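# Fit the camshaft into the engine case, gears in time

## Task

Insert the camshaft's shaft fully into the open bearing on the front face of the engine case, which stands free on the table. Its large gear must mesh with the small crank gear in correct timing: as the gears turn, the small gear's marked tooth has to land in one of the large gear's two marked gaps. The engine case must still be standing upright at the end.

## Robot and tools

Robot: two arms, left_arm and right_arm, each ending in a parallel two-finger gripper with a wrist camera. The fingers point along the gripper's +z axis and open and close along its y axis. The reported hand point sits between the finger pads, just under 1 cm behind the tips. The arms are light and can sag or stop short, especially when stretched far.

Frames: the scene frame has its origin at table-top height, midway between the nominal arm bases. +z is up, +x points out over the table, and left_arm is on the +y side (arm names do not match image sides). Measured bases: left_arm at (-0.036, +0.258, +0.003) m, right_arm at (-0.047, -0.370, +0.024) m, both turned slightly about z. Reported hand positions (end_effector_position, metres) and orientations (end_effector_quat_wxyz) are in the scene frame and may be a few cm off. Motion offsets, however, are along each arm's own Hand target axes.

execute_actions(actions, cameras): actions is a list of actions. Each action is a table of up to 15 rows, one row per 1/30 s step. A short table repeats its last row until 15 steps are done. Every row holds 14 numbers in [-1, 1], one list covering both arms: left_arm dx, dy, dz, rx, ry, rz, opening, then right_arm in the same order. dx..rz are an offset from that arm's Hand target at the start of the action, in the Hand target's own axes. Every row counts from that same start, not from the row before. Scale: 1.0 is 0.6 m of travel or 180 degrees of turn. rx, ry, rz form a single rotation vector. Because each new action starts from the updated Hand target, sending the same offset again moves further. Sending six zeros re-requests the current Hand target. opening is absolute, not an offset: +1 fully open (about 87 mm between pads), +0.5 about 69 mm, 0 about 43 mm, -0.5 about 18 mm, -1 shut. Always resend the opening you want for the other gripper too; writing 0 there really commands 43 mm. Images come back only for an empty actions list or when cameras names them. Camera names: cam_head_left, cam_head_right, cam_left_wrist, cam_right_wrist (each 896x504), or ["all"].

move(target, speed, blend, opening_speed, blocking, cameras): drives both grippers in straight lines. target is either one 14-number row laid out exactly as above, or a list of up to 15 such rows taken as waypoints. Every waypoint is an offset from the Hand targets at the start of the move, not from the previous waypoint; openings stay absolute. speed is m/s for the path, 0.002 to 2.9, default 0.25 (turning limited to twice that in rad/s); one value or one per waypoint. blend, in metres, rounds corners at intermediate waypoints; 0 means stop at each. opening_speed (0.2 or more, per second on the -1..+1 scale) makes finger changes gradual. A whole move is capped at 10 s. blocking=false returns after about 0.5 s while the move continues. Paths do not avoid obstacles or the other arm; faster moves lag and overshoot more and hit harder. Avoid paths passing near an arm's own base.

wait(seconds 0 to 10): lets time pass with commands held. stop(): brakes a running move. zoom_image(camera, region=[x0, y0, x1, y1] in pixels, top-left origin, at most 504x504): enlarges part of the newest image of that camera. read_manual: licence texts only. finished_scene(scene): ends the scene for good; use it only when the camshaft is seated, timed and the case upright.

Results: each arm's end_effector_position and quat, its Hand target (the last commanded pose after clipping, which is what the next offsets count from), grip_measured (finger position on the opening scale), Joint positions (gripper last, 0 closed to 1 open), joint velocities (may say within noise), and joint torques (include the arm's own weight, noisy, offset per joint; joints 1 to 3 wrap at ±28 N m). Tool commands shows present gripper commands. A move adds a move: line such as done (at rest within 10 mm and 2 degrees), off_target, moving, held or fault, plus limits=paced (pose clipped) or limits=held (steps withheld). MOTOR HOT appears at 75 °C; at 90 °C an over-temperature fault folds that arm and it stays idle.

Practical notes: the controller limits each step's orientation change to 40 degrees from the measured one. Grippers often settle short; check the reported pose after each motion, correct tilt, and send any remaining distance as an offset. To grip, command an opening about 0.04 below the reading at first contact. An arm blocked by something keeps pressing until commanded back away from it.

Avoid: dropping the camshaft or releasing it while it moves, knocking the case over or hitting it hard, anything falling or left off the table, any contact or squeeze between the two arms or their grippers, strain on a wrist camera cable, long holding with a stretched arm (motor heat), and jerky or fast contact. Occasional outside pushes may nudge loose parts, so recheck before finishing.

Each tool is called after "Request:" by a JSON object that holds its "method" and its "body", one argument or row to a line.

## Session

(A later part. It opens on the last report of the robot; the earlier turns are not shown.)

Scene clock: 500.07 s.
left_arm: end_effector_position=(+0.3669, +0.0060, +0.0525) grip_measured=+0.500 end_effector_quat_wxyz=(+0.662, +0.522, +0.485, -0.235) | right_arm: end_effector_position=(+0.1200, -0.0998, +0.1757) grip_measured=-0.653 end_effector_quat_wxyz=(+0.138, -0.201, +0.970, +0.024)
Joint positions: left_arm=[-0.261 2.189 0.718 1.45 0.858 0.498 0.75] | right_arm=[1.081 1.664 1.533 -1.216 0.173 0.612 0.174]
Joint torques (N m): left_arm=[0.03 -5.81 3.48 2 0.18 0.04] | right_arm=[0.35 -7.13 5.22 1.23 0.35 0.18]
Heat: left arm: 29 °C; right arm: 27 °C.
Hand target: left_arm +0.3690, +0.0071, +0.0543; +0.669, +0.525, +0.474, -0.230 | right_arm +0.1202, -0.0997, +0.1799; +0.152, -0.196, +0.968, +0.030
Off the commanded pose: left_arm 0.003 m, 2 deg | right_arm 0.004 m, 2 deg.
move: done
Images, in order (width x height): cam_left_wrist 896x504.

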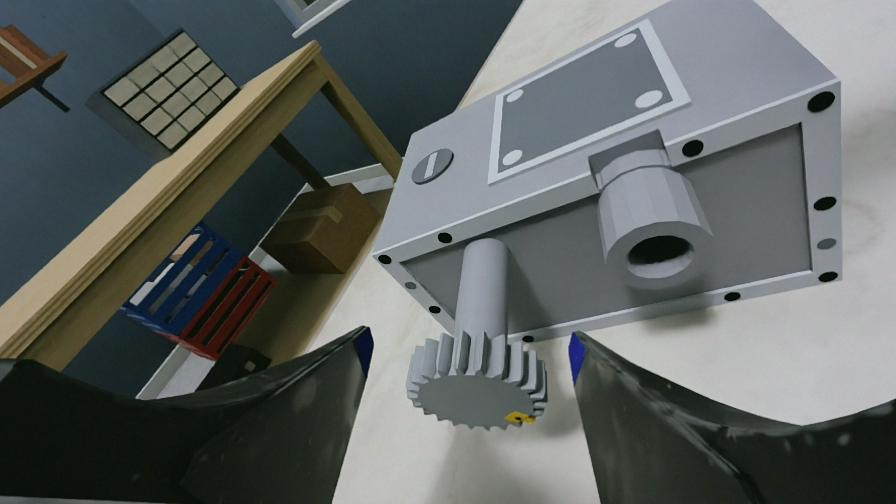

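Request:
{"method": "move", "body": {
  "target": [
    [0,0,0,0,0,0,0.04,0,0,0,0,0,0,-0.75],
    [0,0,0,0,0,0,-0.1,0,0,0,0,0,0,-0.75]
  ],
  "cameras": ["cam_left_wrist"],
  "opening_speed": 0.4
}}

Scene clock: 506.73 s.
left_arm: end_effector_position=(+0.3665, +0.0057, +0.0528) grip_measured=-0.080 end_effector_quat_wxyz=(+0.662, +0.523, +0.483, -0.235) | right_arm: end_effector_position=(+0.1200, -0.0998, +0.1757) grip_measured=-0.653 end_effector_quat_wxyz=(+0.138, -0.201, +0.970, +0.024)
Joint positions: left_arm=[-0.261 2.189 0.718 1.451 0.862 0.498 0.46] | right_arm=[1.081 1.664 1.533 -1.216 0.173 0.612 0.174]
Joint torques (N m): left_arm=[0.06 -5.81 3.47 1.99 0.15 0.03] | right_arm=[0.36 -7.16 5.22 1.23 0.35 0.18]
Heat: left arm: 30 °C; right arm: 27 °C.
Hand target: left_arm +0.3690, +0.0071, +0.0543; +0.669, +0.525, +0.474, -0.230 | right_arm +0.1202, -0.0997, +0.1799; +0.152, -0.196, +0.968, +0.030
Off the commanded pose: left_arm 0.003 m, 1 deg | right_arm 0.004 m, 2 deg.
move: done
Images, in order (width x height): cam_left_wrist 896x504.

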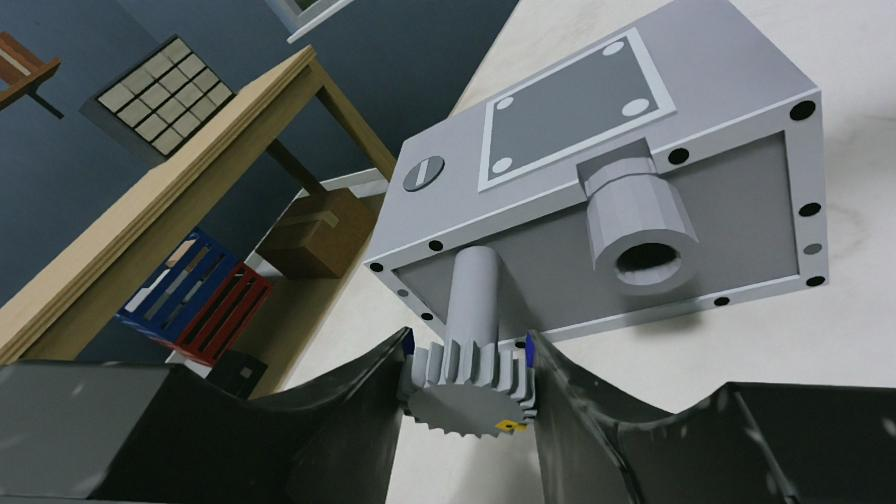

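Request:
{"method": "move", "body": {
  "target": [
    [0,0,0,0,0,0,0.1,0,0,0,0,0,0,-0.75],
    [0.013,0,0,0,0,0,0.1,0,0,0,0,0,0,-0.75],
    [0.013,0,0,0,0,0,-0.13,0,0,0,0,0,0,-0.75]
  ],
  "cameras": ["cam_left_wrist"],
  "opening_speed": 0.4,
  "speed": 0.06
}}

Scene clock: 517.97 s.
left_arm: end_effector_position=(+0.3678, +0.0077, +0.0436) grip_measured=-0.073 end_effector_quat_wxyz=(+0.659, +0.522, +0.487, -0.236) | right_arm: end_effector_position=(+0.1200, -0.0998, +0.1757) grip_measured=-0.653 end_effector_quat_wxyz=(+0.138, -0.201, +0.970, +0.024)
Joint positions: left_arm=[-0.255 2.222 0.725 1.466 0.866 0.499 0.463] | right_arm=[1.081 1.664 1.533 -1.216 0.173 0.612 0.174]
Joint torques (N m): left_arm=[0.16 -5.81 4.03 2.02 0.18 0.03] | right_arm=[0.35 -7.08 5.27 1.23 0.35 0.18]
Heat: left arm: 30 °C; right arm: 28 °C.
Hand target: left_arm +0.3725, +0.0087, +0.0474; +0.669, +0.525, +0.474, -0.230 | right_arm +0.1202, -0.0997, +0.1799; +0.152, -0.196, +0.968, +0.030
Off the commanded pose: left_arm 0.006 m, 2 deg | right_arm 0.004 m, 2 deg.
move: done
Images, in order (width x height): cam_left_wrist 896x504.

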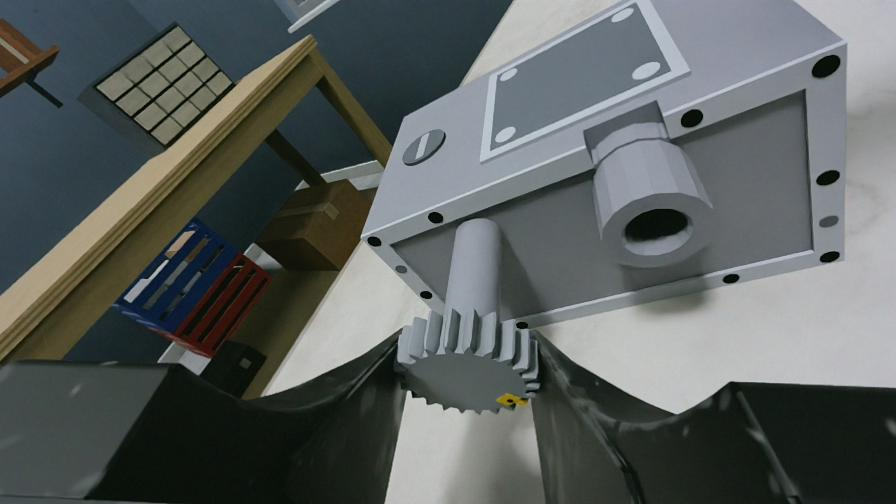

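Request:
{"method": "move", "body": {
  "target": [0,0,0,0,0,-0.12,-0.15,0,0,0,0,0,0,-0.75],
  "cameras": ["cam_left_wrist"],
  "speed": 0.15
}}

Scene clock: 525.07 s.
left_arm: end_effector_position=(+0.3655, +0.0069, +0.0476) grip_measured=-0.075 end_effector_quat_wxyz=(+0.614, +0.437, +0.558, -0.348) | right_arm: end_effector_position=(+0.1200, -0.0998, +0.1757) grip_measured=-0.653 end_effector_quat_wxyz=(+0.138, -0.201, +0.970, +0.024)
Joint positions: left_arm=[-0.228 2.222 0.766 1.451 0.909 0.152 0.463] | right_arm=[1.081 1.664 1.533 -1.216 0.173 0.612 0.174]
Joint torques (N m): left_arm=[0.2 -6.15 4.82 1.67 0.01 -0.23] | right_arm=[0.35 -7.13 5.24 1.25 0.34 0.18]
Heat: left arm: 30 °C; right arm: 28 °C.
Hand target: left_arm +0.3725, +0.0087, +0.0474; +0.614, +0.426, +0.564, -0.351 | right_arm +0.1202, -0.0997, +0.1799; +0.152, -0.196, +0.968, +0.030
Off the commanded pose: left_arm 0.007 m, 1 deg | right_arm 0.004 m, 2 deg.
move: done
Images, in order (width x height): cam_left_wrist 896x504.

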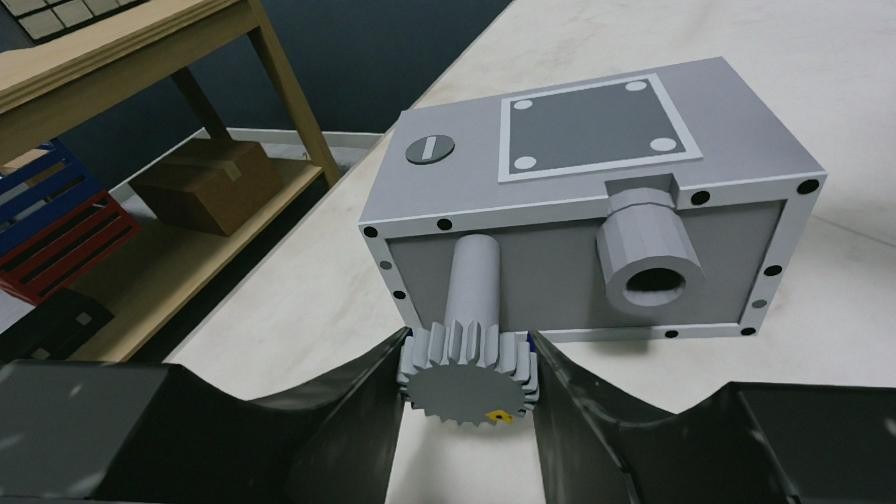

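Request:
{"method": "move", "body": {
  "target": [
    [0,0,0,0,0,0,0.5,0,0,0,0,0,0,-0.75],
    [0,0,-0.2,0,0,-0.042,0.5,0,0,0,0,0,0,-0.75]
  ],
  "cameras": ["cam_left_wrist"],
  "speed": 0.15
}}

Scene clock: 548.37 s.
left_arm: end_effector_position=(+0.3227, +0.1184, +0.0299) grip_measured=+0.500 end_effector_quat_wxyz=(+0.564, +0.371, +0.618, -0.404) | right_arm: end_effector_position=(+0.1200, -0.0998, +0.1757) grip_measured=-0.653 end_effector_quat_wxyz=(+0.138, -0.201, +0.970, +0.024)
Joint positions: left_arm=[0.115 2.173 0.564 1.494 1.231 0.029 0.75] | right_arm=[1.081 1.664 1.533 -1.216 0.173 0.612 0.174]
Joint torques (N m): left_arm=[-0.2 -8.25 1.83 2.2 0.27 -0.05] | right_arm=[0.32 -7.19 5.23 1.25 0.34 0.16]
Heat: left arm: 30 °C; right arm: 28 °C.
Hand target: left_arm +0.3254, +0.1190, +0.0474; +0.589, +0.388, +0.591, -0.391 | right_arm +0.1202, -0.0997, +0.1799; +0.152, -0.196, +0.968, +0.030
Off the commanded pose: left_arm 0.018 m, 5 deg | right_arm 0.004 m, 2 deg.
joint sent to its limit (left arm) — joint 4 (wrist pitch), upper limit. The joint targets still meet the commanded pose.
move: off_target (left_arm)
Images, in order (width x height): cam_left_wrist 896x504.

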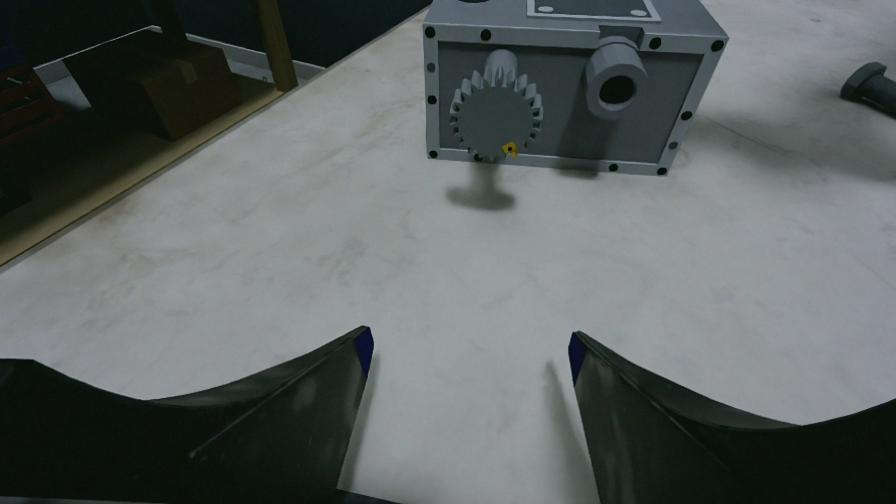

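Request:
{"method": "zoom_image", "body": {
  "camera": "cam_left_wrist",
  "region": [420, 10, 740, 180]
}}

Scaled by 1.575 from the camera's 896x504 image, which has a finer 1280x720 frame.

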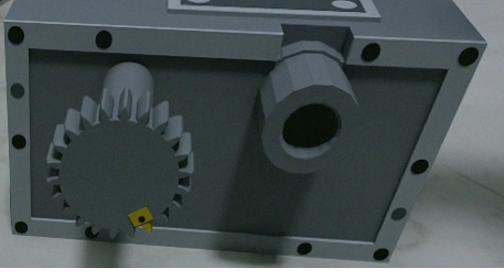

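Request:
{"method": "move", "body": {
  "target": [0,0,0,0,0,0,0.5,0.041,0,0.127,0,-0.0667,0,-0.75],
  "cameras": ["cam_left_wrist","cam_right_wrist"],
  "speed": 0.15
}}

Scene clock: 571.13 s.
left_arm: end_effector_position=(+0.3226, +0.1183, +0.0299) grip_measured=+0.500 end_effector_quat_wxyz=(+0.564, +0.371, +0.618, -0.404) | right_arm: end_effector_position=(+0.1178, -0.1037, +0.0930) grip_measured=-0.653 end_effector_quat_wxyz=(+0.233, -0.198, +0.951, +0.038)
Joint positions: left_arm=[0.115 2.173 0.564 1.494 1.232 0.028 0.75] | right_arm=[1.158 1.538 1.04 -0.712 0.317 0.647 0.174]
Joint torques (N m): left_arm=[-0.17 -8.27 1.8 2.2 0.25 -0.06] | right_arm=[0.58 -6.61 5.65 1.58 0.48 0.15]
Heat: left arm: 32 °C; right arm: 28 °C.
Hand target: left_arm +0.3254, +0.1190, +0.0474; +0.589, +0.389, +0.591, -0.391 | right_arm +0.1201, -0.0998, +0.0999; +0.252, -0.192, +0.947, +0.050
Off the commanded pose: left_arm 0.018 m, 5 deg | right_arm 0.008 m, 3 deg.
joint sent to its limit (left arm) — joint 4 (wrist pitch), upper limit. The joint targets still meet the commanded pose.
move: off_target (left_arm, right_arm)
Images, in order (width x height): cam_left_wrist 896x504, cam_right_wrist 896x504.

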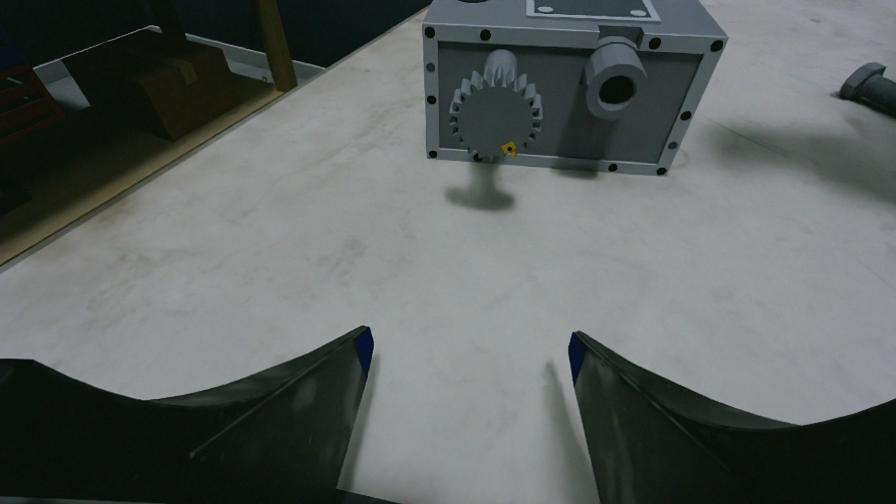

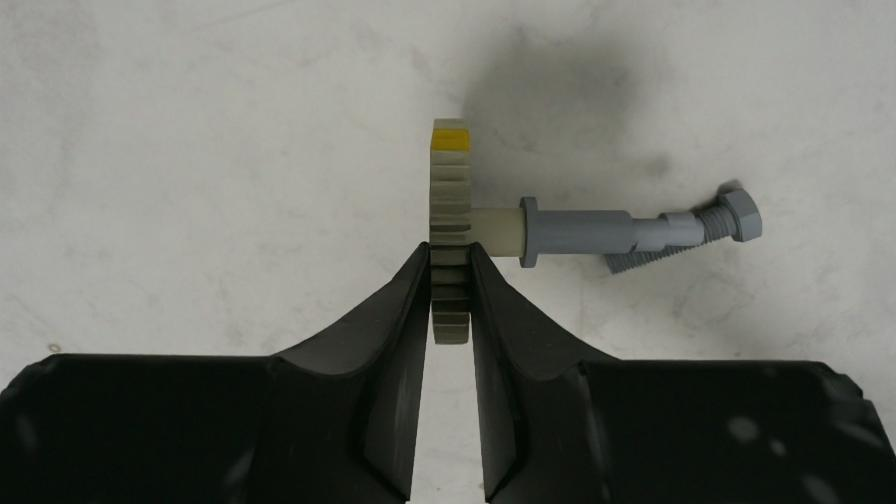

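Request:
{"method": "move", "body": {
  "target": [0,0,0,0,0,0,0.5,0,0,0,0,0,0,-0.66],
  "cameras": ["cam_right_wrist"],
  "opening_speed": 0.2
}}

Scene clock: 576.83 s.
left_arm: end_effector_position=(+0.3226, +0.1183, +0.0299) grip_measured=+0.500 end_effector_quat_wxyz=(+0.564, +0.371, +0.618, -0.404) | right_arm: end_effector_position=(+0.1179, -0.1036, +0.0930) grip_measured=-0.653 end_effector_quat_wxyz=(+0.233, -0.198, +0.951, +0.038)
Joint positions: left_arm=[0.115 2.173 0.564 1.494 1.232 0.028 0.75] | right_arm=[1.158 1.538 1.04 -0.711 0.317 0.647 0.174]
Joint torques (N m): left_arm=[-0.21 -8.28 1.8 2.2 0.24 -0.05] | right_arm=[0.55 -6.64 5.52 1.58 0.49 0.17]
Heat: left arm: 32 °C; right arm: 28 °C.
Hand target: left_arm +0.3254, +0.1190, +0.0474; +0.589, +0.389, +0.591, -0.391 | right_arm +0.1201, -0.0997, +0.0999; +0.252, -0.192, +0.947, +0.050
Off the commanded pose: left_arm 0.018 m, 5 deg | right_arm 0.008 m, 3 deg.
joint sent to its limit (left arm) — joint 4 (wrist pitch), upper limit. The joint targets still meet the commanded pose.
move: off_target (left_arm, right_arm)
Images, in order (width x height): cam_right_wrist 896x504.

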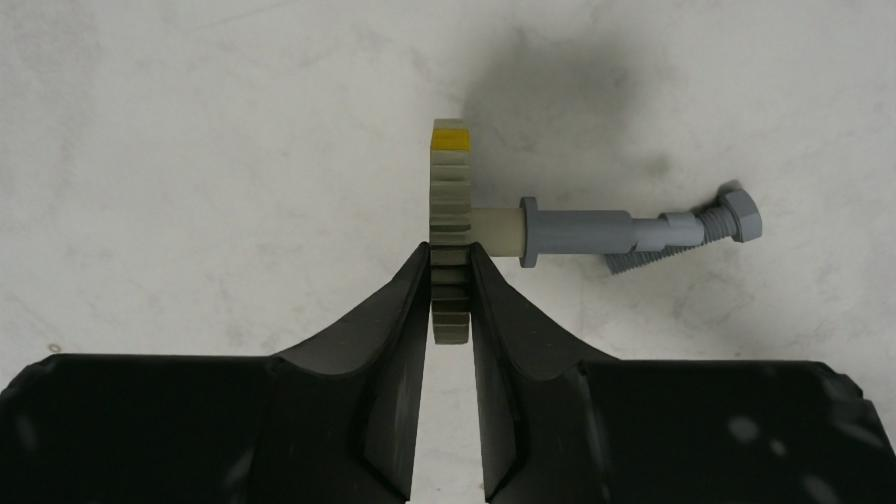

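Request:
{"method": "move", "body": {
  "target": [
    [0,0,0,0,0,0,0.5,0.0125,0,0.0217,0,0,0,-0.66],
    [0,0,0,0,0,0,0.5,0.0125,0,0.0217,0,0,0,-0.64]
  ],
  "cameras": ["cam_right_wrist"],
  "opening_speed": 0.2,
  "speed": 0.1
}}

Scene clock: 587.63 s.
left_arm: end_effector_position=(+0.3226, +0.1183, +0.0299) grip_measured=+0.500 end_effector_quat_wxyz=(+0.564, +0.371, +0.618, -0.404) | right_arm: end_effector_position=(+0.1179, -0.1039, +0.0819) grip_measured=-0.639 end_effector_quat_wxyz=(+0.237, -0.197, +0.950, +0.043)
Joint positions: left_arm=[0.115 2.173 0.564 1.494 1.232 0.028 0.75] | right_arm=[1.158 1.538 0.99 -0.649 0.318 0.647 0.18]
Joint torques (N m): left_arm=[-0.2 -8.27 1.81 2.19 0.24 -0.05] | right_arm=[0.64 -5.29 5.71 1.62 0.46 0.15]
Heat: left arm: 33 °C; right arm: 29 °C.
Hand target: left_arm +0.3254, +0.1190, +0.0474; +0.589, +0.389, +0.591, -0.391 | right_arm +0.1200, -0.0999, +0.0848; +0.252, -0.192, +0.947, +0.050
Off the commanded pose: left_arm 0.018 m, 5 deg | right_arm 0.006 m, 2 deg.
joint sent to its limit (left arm) — joint 4 (wrist pitch), upper limit. The joint targets still meet the commanded pose.
move: off_target (left_arm)
Images, in order (width x height): cam_right_wrist 896x504.

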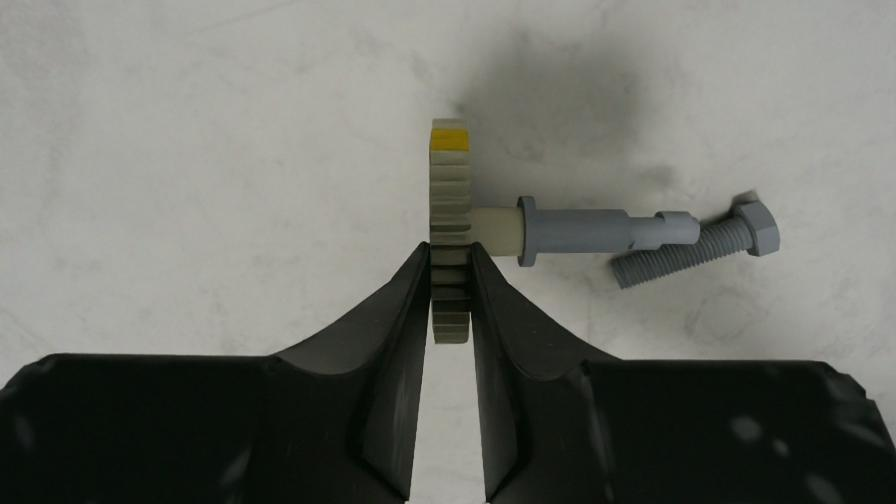

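Request:
{"method": "move", "body": {
  "target": [0,0,0,0,0,0,0.5,0,0,0,0,0,0,-0.632],
  "cameras": ["cam_right_wrist"],
  "opening_speed": 0.2
}}

Scene clock: 590.40 s.
left_arm: end_effector_position=(+0.3226, +0.1183, +0.0299) grip_measured=+0.500 end_effector_quat_wxyz=(+0.564, +0.371, +0.618, -0.404) | right_arm: end_effector_position=(+0.1180, -0.1038, +0.0819) grip_measured=-0.631 end_effector_quat_wxyz=(+0.237, -0.197, +0.950, +0.043)
Joint positions: left_arm=[0.115 2.173 0.564 1.494 1.232 0.028 0.75] | right_arm=[1.158 1.538 0.99 -0.648 0.318 0.647 0.184]
Joint torques (N m): left_arm=[-0.17 -8.25 1.81 2.2 0.25 -0.06] | right_arm=[0.61 -5.37 5.71 1.61 0.44 0.14]
Heat: left arm: 33 °C; right arm: 29 °C.
Hand target: left_arm +0.3254, +0.1190, +0.0474; +0.589, +0.389, +0.591, -0.391 | right_arm +0.1200, -0.0999, +0.0848; +0.252, -0.192, +0.947, +0.050
Off the commanded pose: left_arm 0.018 m, 5 deg | right_arm 0.005 m, 2 deg.
joint sent to its limit (left arm) — joint 4 (wrist pitch), upper limit. The joint targets still meet the commanded pose.
move: off_target (left_arm)
Images, in order (width x height): cam_right_wrist 896x504.

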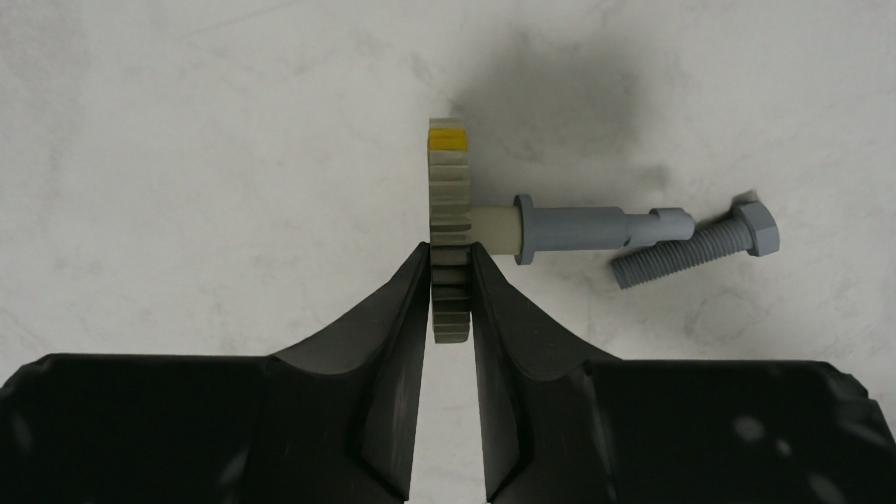

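Request:
{"method": "move", "body": {
  "target": [
    [0,0,0,0,0,0,0.5,0,0,0,0,0,0,-0.75],
    [0,0,0,0,0,0,0.5,-0.0413,0,-0.0723,0,0,0,-0.75],
    [0,0,0,0,0,0,0.5,-0.153,0.005,0.001,-0.1405,0.2177,-0.054,-0.75]
  ],
  "cameras": ["cam_right_wrist","cam_head_left"],
  "blend": [0,0.02,0],
  "speed": 0.15
}}

Scene clock: 616.87 s.
left_arm: end_effector_position=(+0.3226, +0.1183, +0.0299) grip_measured=+0.500 end_effector_quat_wxyz=(+0.564, +0.371, +0.618, -0.404) | right_arm: end_effector_position=(+0.1908, -0.0676, +0.1201) grip_measured=-0.653 end_effector_quat_wxyz=(-0.123, -0.324, +0.925, +0.153)
Joint positions: left_arm=[0.115 2.173 0.564 1.494 1.232 0.028 0.75] | right_arm=[0.774 2.301 2.123 -1.508 -0.38 0.036 0.173]
Joint torques (N m): left_arm=[-0.2 -8.28 1.83 2.19 0.25 -0.06] | right_arm=[-0.64 -8.94 9.36 0.12 -0.26 -0.02]
Heat: left arm: 34 °C; right arm: 28 °C.
Hand target: left_arm +0.3254, +0.1190, +0.0474; +0.589, +0.389, +0.591, -0.391 | right_arm +0.1925, -0.0659, +0.1299; -0.121, -0.324, +0.924, +0.165
Off the commanded pose: left_arm 0.018 m, 5 deg | right_arm 0.010 m, 1 deg.
joint sent to its limit (left arm) — joint 4 (wrist pitch), upper limit. The joint targets still meet the commanded pose.
move: off_target (left_arm)
Images, in order (width x height): cam_head_left 896x504, cam_right_wrist 896x504.

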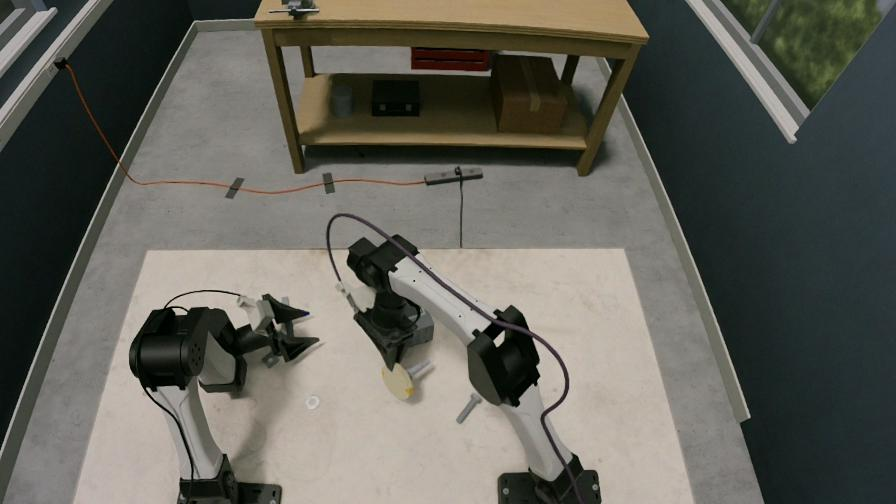

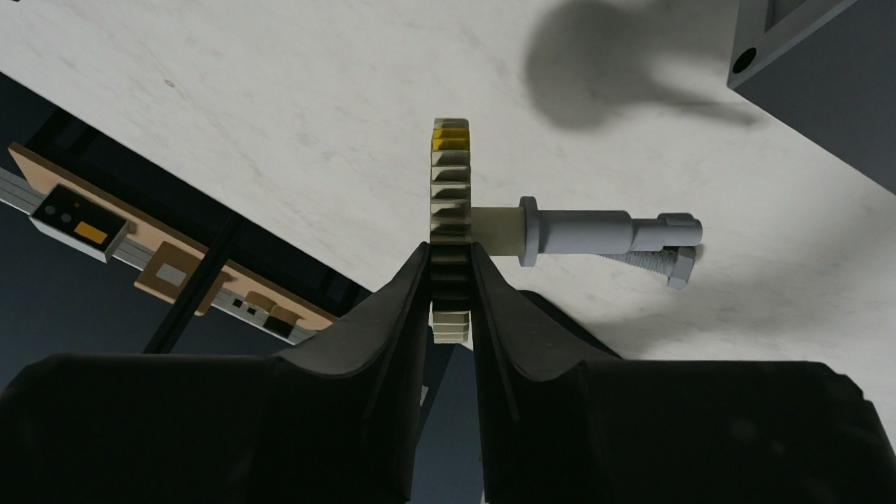

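Request:
{"method": "move", "body": {
  "target": [0,0,0,0,0,0,0.5,-0.0094,-0.0266,0.0675,0,0,0,-0.75],
  "cameras": ["cam_right_wrist","cam_head_left"],
  "speed": 0.08
}}

Scene clock: 624.40 s.
left_arm: end_effector_position=(+0.3226, +0.1183, +0.0299) grip_measured=+0.500 end_effector_quat_wxyz=(+0.564, +0.371, +0.618, -0.404) | right_arm: end_effector_position=(+0.1944, -0.0642, +0.0842) grip_measured=-0.653 end_effector_quat_wxyz=(-0.116, -0.326, +0.925, +0.157)
Joint positions: left_arm=[0.115 2.173 0.564 1.494 1.232 0.028 0.75] | right_arm=[0.774 2.308 1.997 -1.359 -0.381 0.035 0.173]
Joint torques (N m): left_arm=[-0.21 -8.28 1.81 2.2 0.25 -0.06] | right_arm=[-0.5 -9.39 5.18 0.41 -0.25 0]
Heat: left arm: 34 °C; right arm: 30 °C.
Hand target: left_arm +0.3254, +0.1190, +0.0474; +0.589, +0.389, +0.591, -0.391 | right_arm +0.1924, -0.0649, +0.0860; -0.121, -0.324, +0.924, +0.165
Off the commanded pose: left_arm 0.018 m, 5 deg | right_arm 0.003 m, 1 deg.
joint sent to its limit (left arm) — joint 4 (wrist pitch), upper limit. The joint targets still meet the commanded pose.
move: off_target (left_arm)
Images, in order (width x height): cam_head_left 896x504, cam_right_wrist 896x504.

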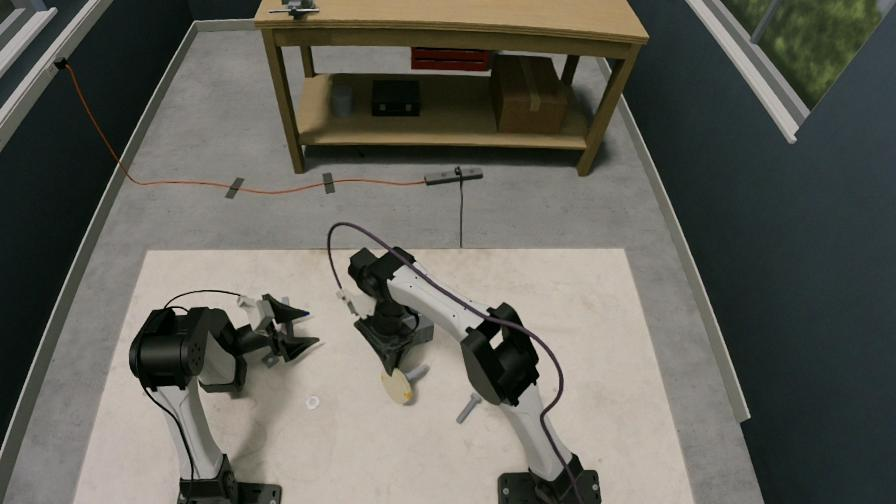

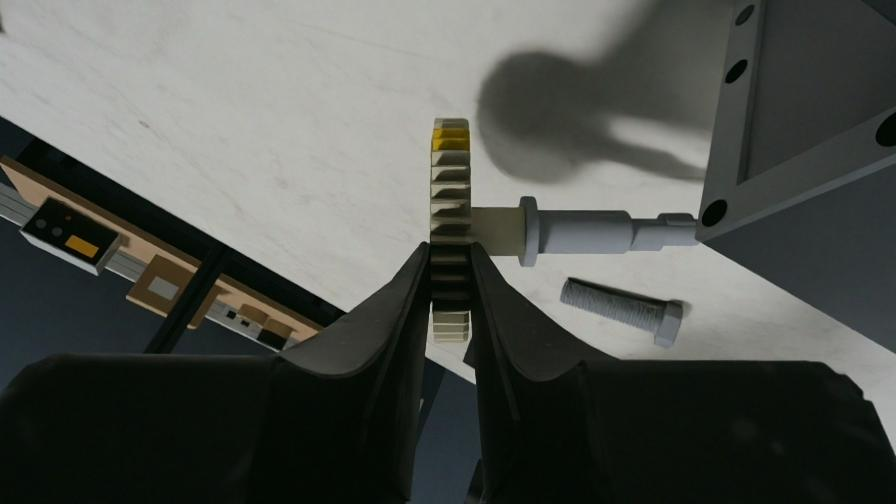

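Request:
{"method": "move", "body": {
  "target": [0,0,0,0,0,0,0.5,0.038,0.028,0.0165,0,0,0,-0.75],
  "cameras": ["cam_right_wrist"],
  "speed": 0.08
}}

Scene clock: 632.47 s.
left_arm: end_effector_position=(+0.3226, +0.1183, +0.0299) grip_measured=+0.500 end_effector_quat_wxyz=(+0.564, +0.371, +0.618, -0.404) | right_arm: end_effector_position=(+0.1666, -0.0674, +0.0716) grip_measured=-0.653 end_effector_quat_wxyz=(-0.129, -0.328, +0.923, +0.153)
Joint positions: left_arm=[0.115 2.173 0.564 1.494 1.232 0.028 0.75] | right_arm=[0.812 2.24 1.825 -1.269 -0.387 0.066 0.173]
Joint torques (N m): left_arm=[-0.2 -8.25 1.8 2.2 0.24 -0.05] | right_arm=[0.23 -11.69 4.83 0.37 -0.24 0.22]
Heat: left arm: 34 °C; right arm: 32 °C.
Hand target: left_arm +0.3254, +0.1190, +0.0474; +0.589, +0.389, +0.591, -0.391 | right_arm +0.1623, -0.0649, +0.0861; -0.121, -0.324, +0.924, +0.165
Off the commanded pose: left_arm 0.018 m, 5 deg | right_arm 0.015 m, 2 deg.
joint sent to its limit (left arm) — joint 4 (wrist pitch), upper limit. The joint targets still meet the commanded pose.
move: off_target (left_arm, right_arm)
Images, in order (width x height): cam_right_wrist 896x504.

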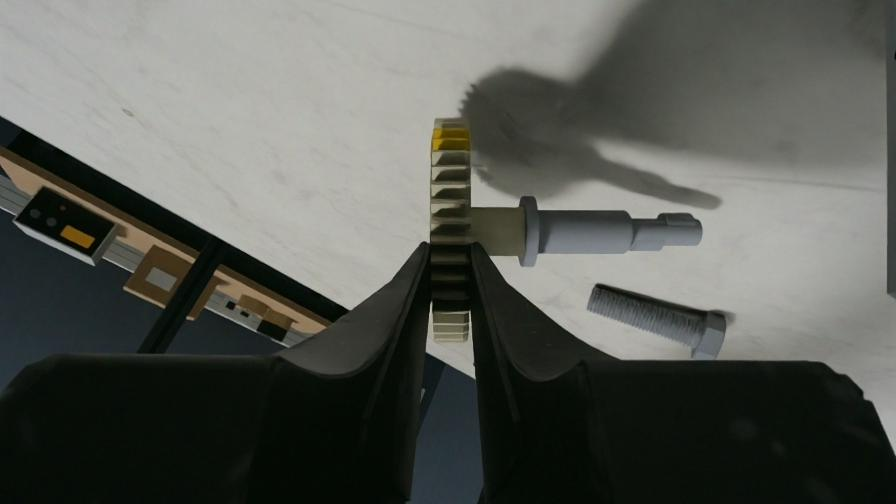

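Request:
{"method": "move", "body": {
  "target": [0,0,0,0,0,0,0.5,0,0,0,0,0,0,-0.63],
  "cameras": ["cam_right_wrist"],
  "opening_speed": 0.2
}}

Scene clock: 637.23 s.
left_arm: end_effector_position=(+0.3226, +0.1183, +0.0299) grip_measured=+0.500 end_effector_quat_wxyz=(+0.564, +0.371, +0.618, -0.404) | right_arm: end_effector_position=(+0.1662, -0.0666, +0.0727) grip_measured=-0.630 end_effector_quat_wxyz=(-0.129, -0.326, +0.923, +0.155)
Joint positions: left_arm=[0.115 2.173 0.564 1.494 1.232 0.028 0.75] | right_arm=[0.812 2.238 1.825 -1.268 -0.392 0.069 0.185]
Joint torques (N m): left_arm=[-0.18 -8.27 1.8 2.19 0.24 -0.05] | right_arm=[0.23 -11.56 4.85 0.36 -0.21 0.15]
Heat: left arm: 34 °C; right arm: 35 °C.
Hand target: left_arm +0.3254, +0.1190, +0.0474; +0.589, +0.389, +0.591, -0.391 | right_arm +0.1623, -0.0650, +0.0861; -0.121, -0.324, +0.924, +0.164
Off the commanded pose: left_arm 0.018 m, 5 deg | right_arm 0.014 m, 1 deg.
joint sent to its limit (left arm) — joint 4 (wrist pitch), upper limit. The joint targets still meet the commanded pose.
move: off_target (left_arm, right_arm)
Images, in order (width x height): cam_right_wrist 896x504.

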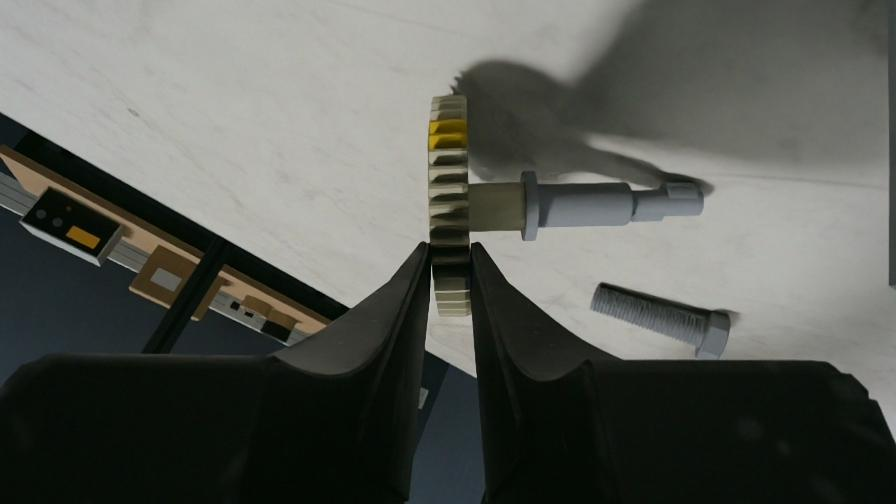

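Request:
{"method": "move", "body": {
  "target": [0,0,0,0,0,0,0.5,0,0,0,0,0,0,0.6],
  "cameras": ["cam_right_wrist","cam_head_left"],
  "opening_speed": 0.4
}}

Scene clock: 648.03 s.
left_arm: end_effector_position=(+0.3226, +0.1183, +0.0299) grip_measured=+0.500 end_effector_quat_wxyz=(+0.564, +0.371, +0.618, -0.404) | right_arm: end_effector_position=(+0.1660, -0.0664, +0.0728) grip_measured=+0.600 end_effector_quat_wxyz=(-0.129, -0.326, +0.923, +0.156)
Joint positions: left_arm=[0.115 2.173 0.564 1.494 1.232 0.028 0.75] | right_arm=[0.812 2.238 1.825 -1.268 -0.393 0.07 0.8]
Joint torques (N m): left_arm=[-0.18 -8.25 1.8 2.2 0.25 -0.06] | right_arm=[0.2 -11.55 4.82 0.38 -0.19 0.16]
Heat: left arm: 34 °C; right arm: 36 °C.
Hand target: left_arm +0.3254, +0.1190, +0.0474; +0.589, +0.389, +0.591, -0.391 | right_arm +0.1622, -0.0649, +0.0861; -0.121, -0.324, +0.924, +0.165
Off the commanded pose: left_arm 0.018 m, 5 deg | right_arm 0.014 m, 1 deg.
joint sent to its limit (left arm) — joint 4 (wrist pitch), upper limit. The joint targets still meet the commanded pose.
move: off_target (left_arm, right_arm)
Images, in order (width x height): cam_head_left 896x504, cam_right_wrist 896x504.

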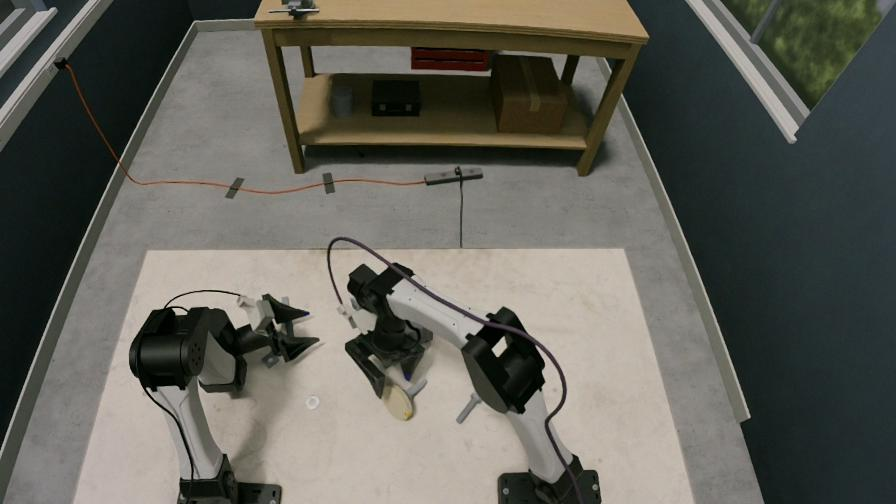

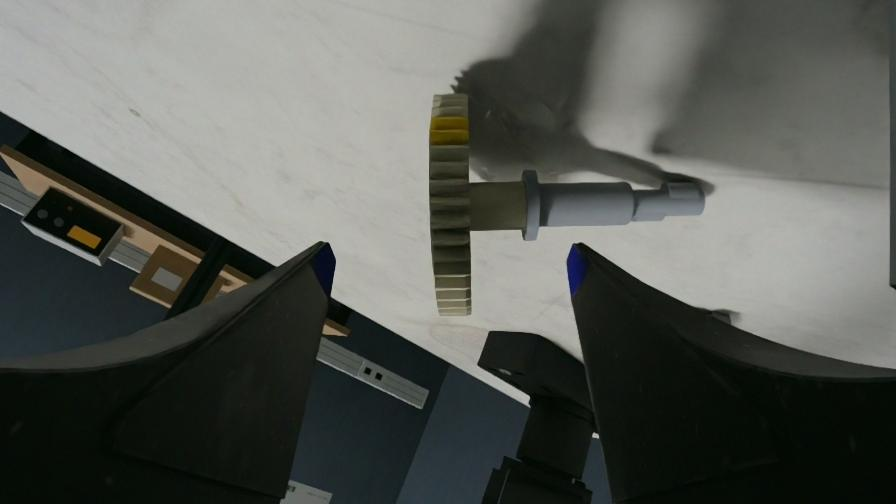

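Request:
{"method": "move", "body": {
  "target": [
    [0,0,0,0,0,0,0.5,0,0,-0.15,0,0,0,0.6],
    [0,0,0,0,0,0,0.5,0.066,-0.005,-0.0775,0,-0.178,0,0.7]
  ],
  "cameras": ["cam_right_wrist","cam_head_left"],
  "speed": 0.15
}}

Scene clock: 667.37 s.
left_arm: end_effector_position=(+0.3226, +0.1183, +0.0299) grip_measured=+0.500 end_effector_quat_wxyz=(+0.564, +0.371, +0.618, -0.404) | right_arm: end_effector_position=(+0.1502, -0.1051, +0.1282) grip_measured=+0.700 end_effector_quat_wxyz=(+0.127, -0.267, +0.924, +0.243)
Joint positions: left_arm=[0.115 2.173 0.564 1.494 1.232 0.028 0.75] | right_arm=[0.776 1.516 1.106 -0.697 -0.319 0.249 0.85]
Joint torques (N m): left_arm=[-0.18 -8.25 1.83 2.2 0.24 -0.06] | right_arm=[0.51 -6.31 5.6 1.73 0.03 0.15]
Heat: left arm: 35 °C; right arm: 37 °C.
Hand target: left_arm +0.3254, +0.1190, +0.0474; +0.589, +0.389, +0.591, -0.391 | right_arm +0.1493, -0.1030, +0.1321; +0.138, -0.266, +0.921, +0.248
Off the commanded pose: left_arm 0.018 m, 5 deg | right_arm 0.005 m, 1 deg.
joint sent to its limit (left arm) — joint 4 (wrist pitch), upper limit. The joint targets still meet the commanded pose.
move: off_target (left_arm)
Images, in order (width x height): cam_head_left 896x504, cam_right_wrist 896x504.

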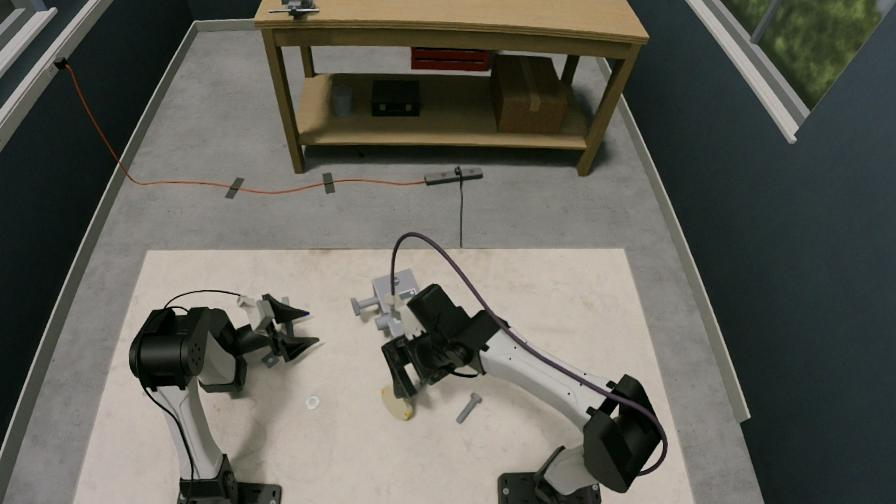

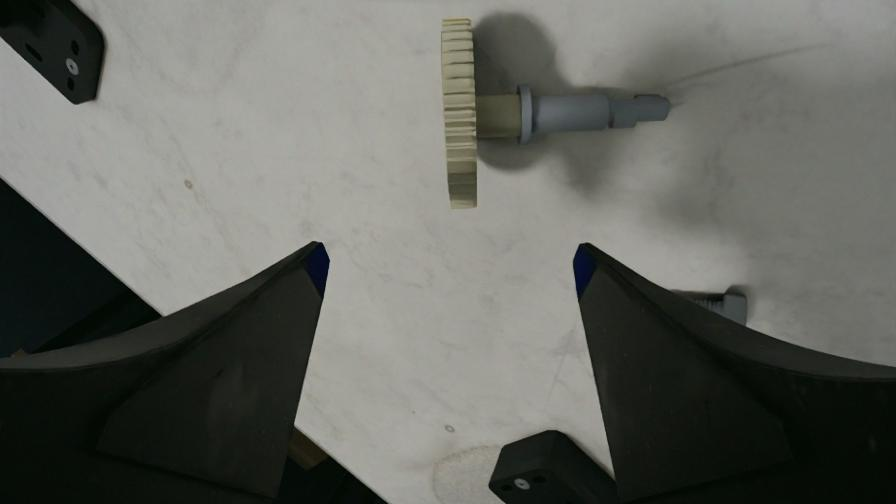

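Request:
{"method": "move", "body": {
  "target": [
    [0,0,0,0,0,0,0.5,0.005,-0.007,0.107,0,0,0,0.7],
    [0,0,0,0,0,0,0.5,0.005,-0.007,0.107,0,0,0,-0.5]
  ],
  "cameras": ["cam_right_wrist","cam_head_left"],
  "speed": 0.12,
  "opening_speed": 0.6
}}

Scene clock: 676.70 s.
left_arm: end_effector_position=(+0.3226, +0.1183, +0.0299) grip_measured=+0.500 end_effector_quat_wxyz=(+0.564, +0.371, +0.618, -0.404) | right_arm: end_effector_position=(+0.1578, -0.0757, +0.0776) grip_measured=-0.500 end_effector_quat_wxyz=(+0.135, -0.268, +0.921, +0.247)
Joint positions: left_arm=[0.115 2.173 0.564 1.494 1.232 0.028 0.75] | right_arm=[0.831 1.65 1.025 -0.449 -0.294 0.298 0.25]
Joint torques (N m): left_arm=[-0.17 -8.27 1.83 2.2 0.24 -0.06] | right_arm=[0.57 -5.26 5.52 1.8 0.05 0.16]
Heat: left arm: 35 °C; right arm: 36 °C.
Hand target: left_arm +0.3254, +0.1190, +0.0474; +0.589, +0.389, +0.591, -0.391 | right_arm +0.1571, -0.0733, +0.0755; +0.139, -0.266, +0.921, +0.248
Off the commanded pose: left_arm 0.018 m, 5 deg | right_arm 0.003 m, 0 deg.
joint sent to its limit (left arm) — joint 4 (wrist pitch), upper limit. The joint targets still meet the commanded pose.
move: off_target (left_arm)
Images, in order (width x height): cam_head_left 896x504, cam_right_wrist 896x504.

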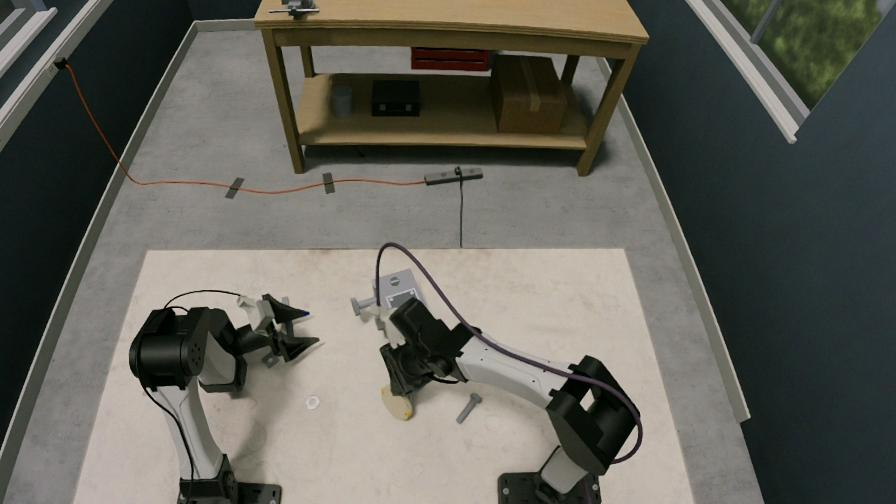

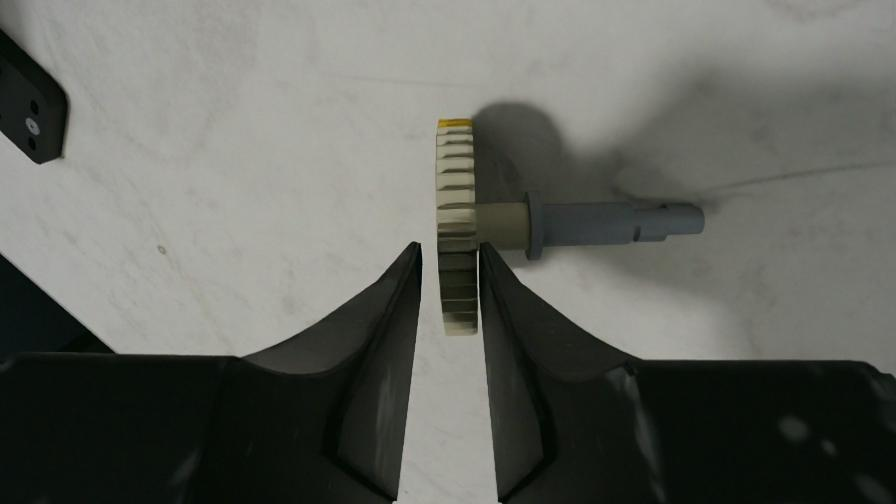

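Request:
{"method": "move", "body": {
  "target": [
    [0,0,0,0,0,0,0.5,0,-0.003,0.008,0,0,0,-0.5],
    [0,0,0,0,0,0,0.5,0,-0.003,0.008,0,0,0,-0.76]
  ],
  "cameras": ["cam_right_wrist"],
  "speed": 0.12,
  "opening_speed": 0.4
}}

Scene clock: 684.23 s.
left_arm: end_effector_position=(+0.3226, +0.1183, +0.0299) grip_measured=+0.500 end_effector_quat_wxyz=(+0.564, +0.371, +0.618, -0.404) | right_arm: end_effector_position=(+0.1605, -0.0734, +0.0749) grip_measured=-0.658 end_effector_quat_wxyz=(+0.138, -0.268, +0.921, +0.248)
Joint positions: left_arm=[0.115 2.173 0.564 1.494 1.232 0.028 0.75] | right_arm=[0.831 1.662 1.025 -0.431 -0.292 0.299 0.171]
Joint torques (N m): left_arm=[-0.18 -8.27 1.81 2.2 0.24 -0.05] | right_arm=[0.39 -5.15 5.19 1.81 0.02 0.11]
Heat: left arm: 35 °C; right arm: 34 °C.
Hand target: left_arm +0.3254, +0.1190, +0.0474; +0.589, +0.389, +0.591, -0.391 | right_arm +0.1587, -0.0721, +0.0707; +0.138, -0.266, +0.921, +0.248
Off the commanded pose: left_arm 0.018 m, 5 deg | right_arm 0.005 m, 0 deg.
joint sent to its limit (left arm) — joint 4 (wrist pitch), upper limit. The joint targets still meet the commanded pose.
move: off_target (left_arm)
Images, in order (width x height): cam_right_wrist 896x504.

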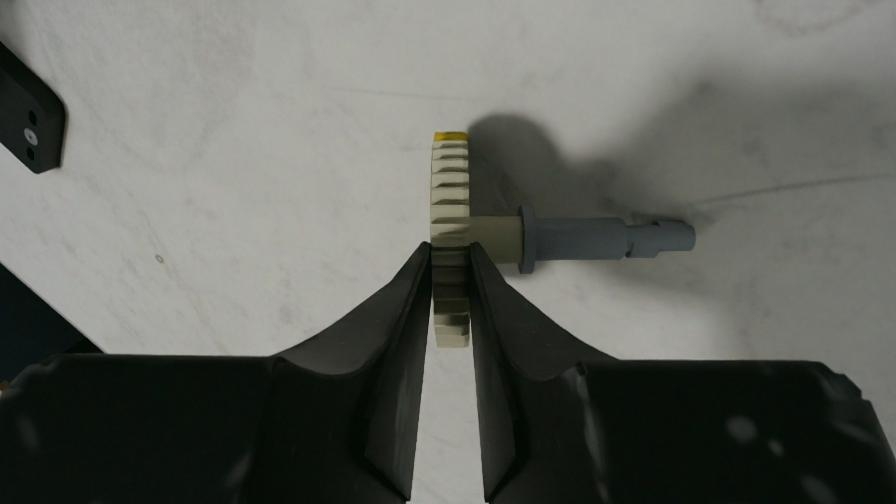

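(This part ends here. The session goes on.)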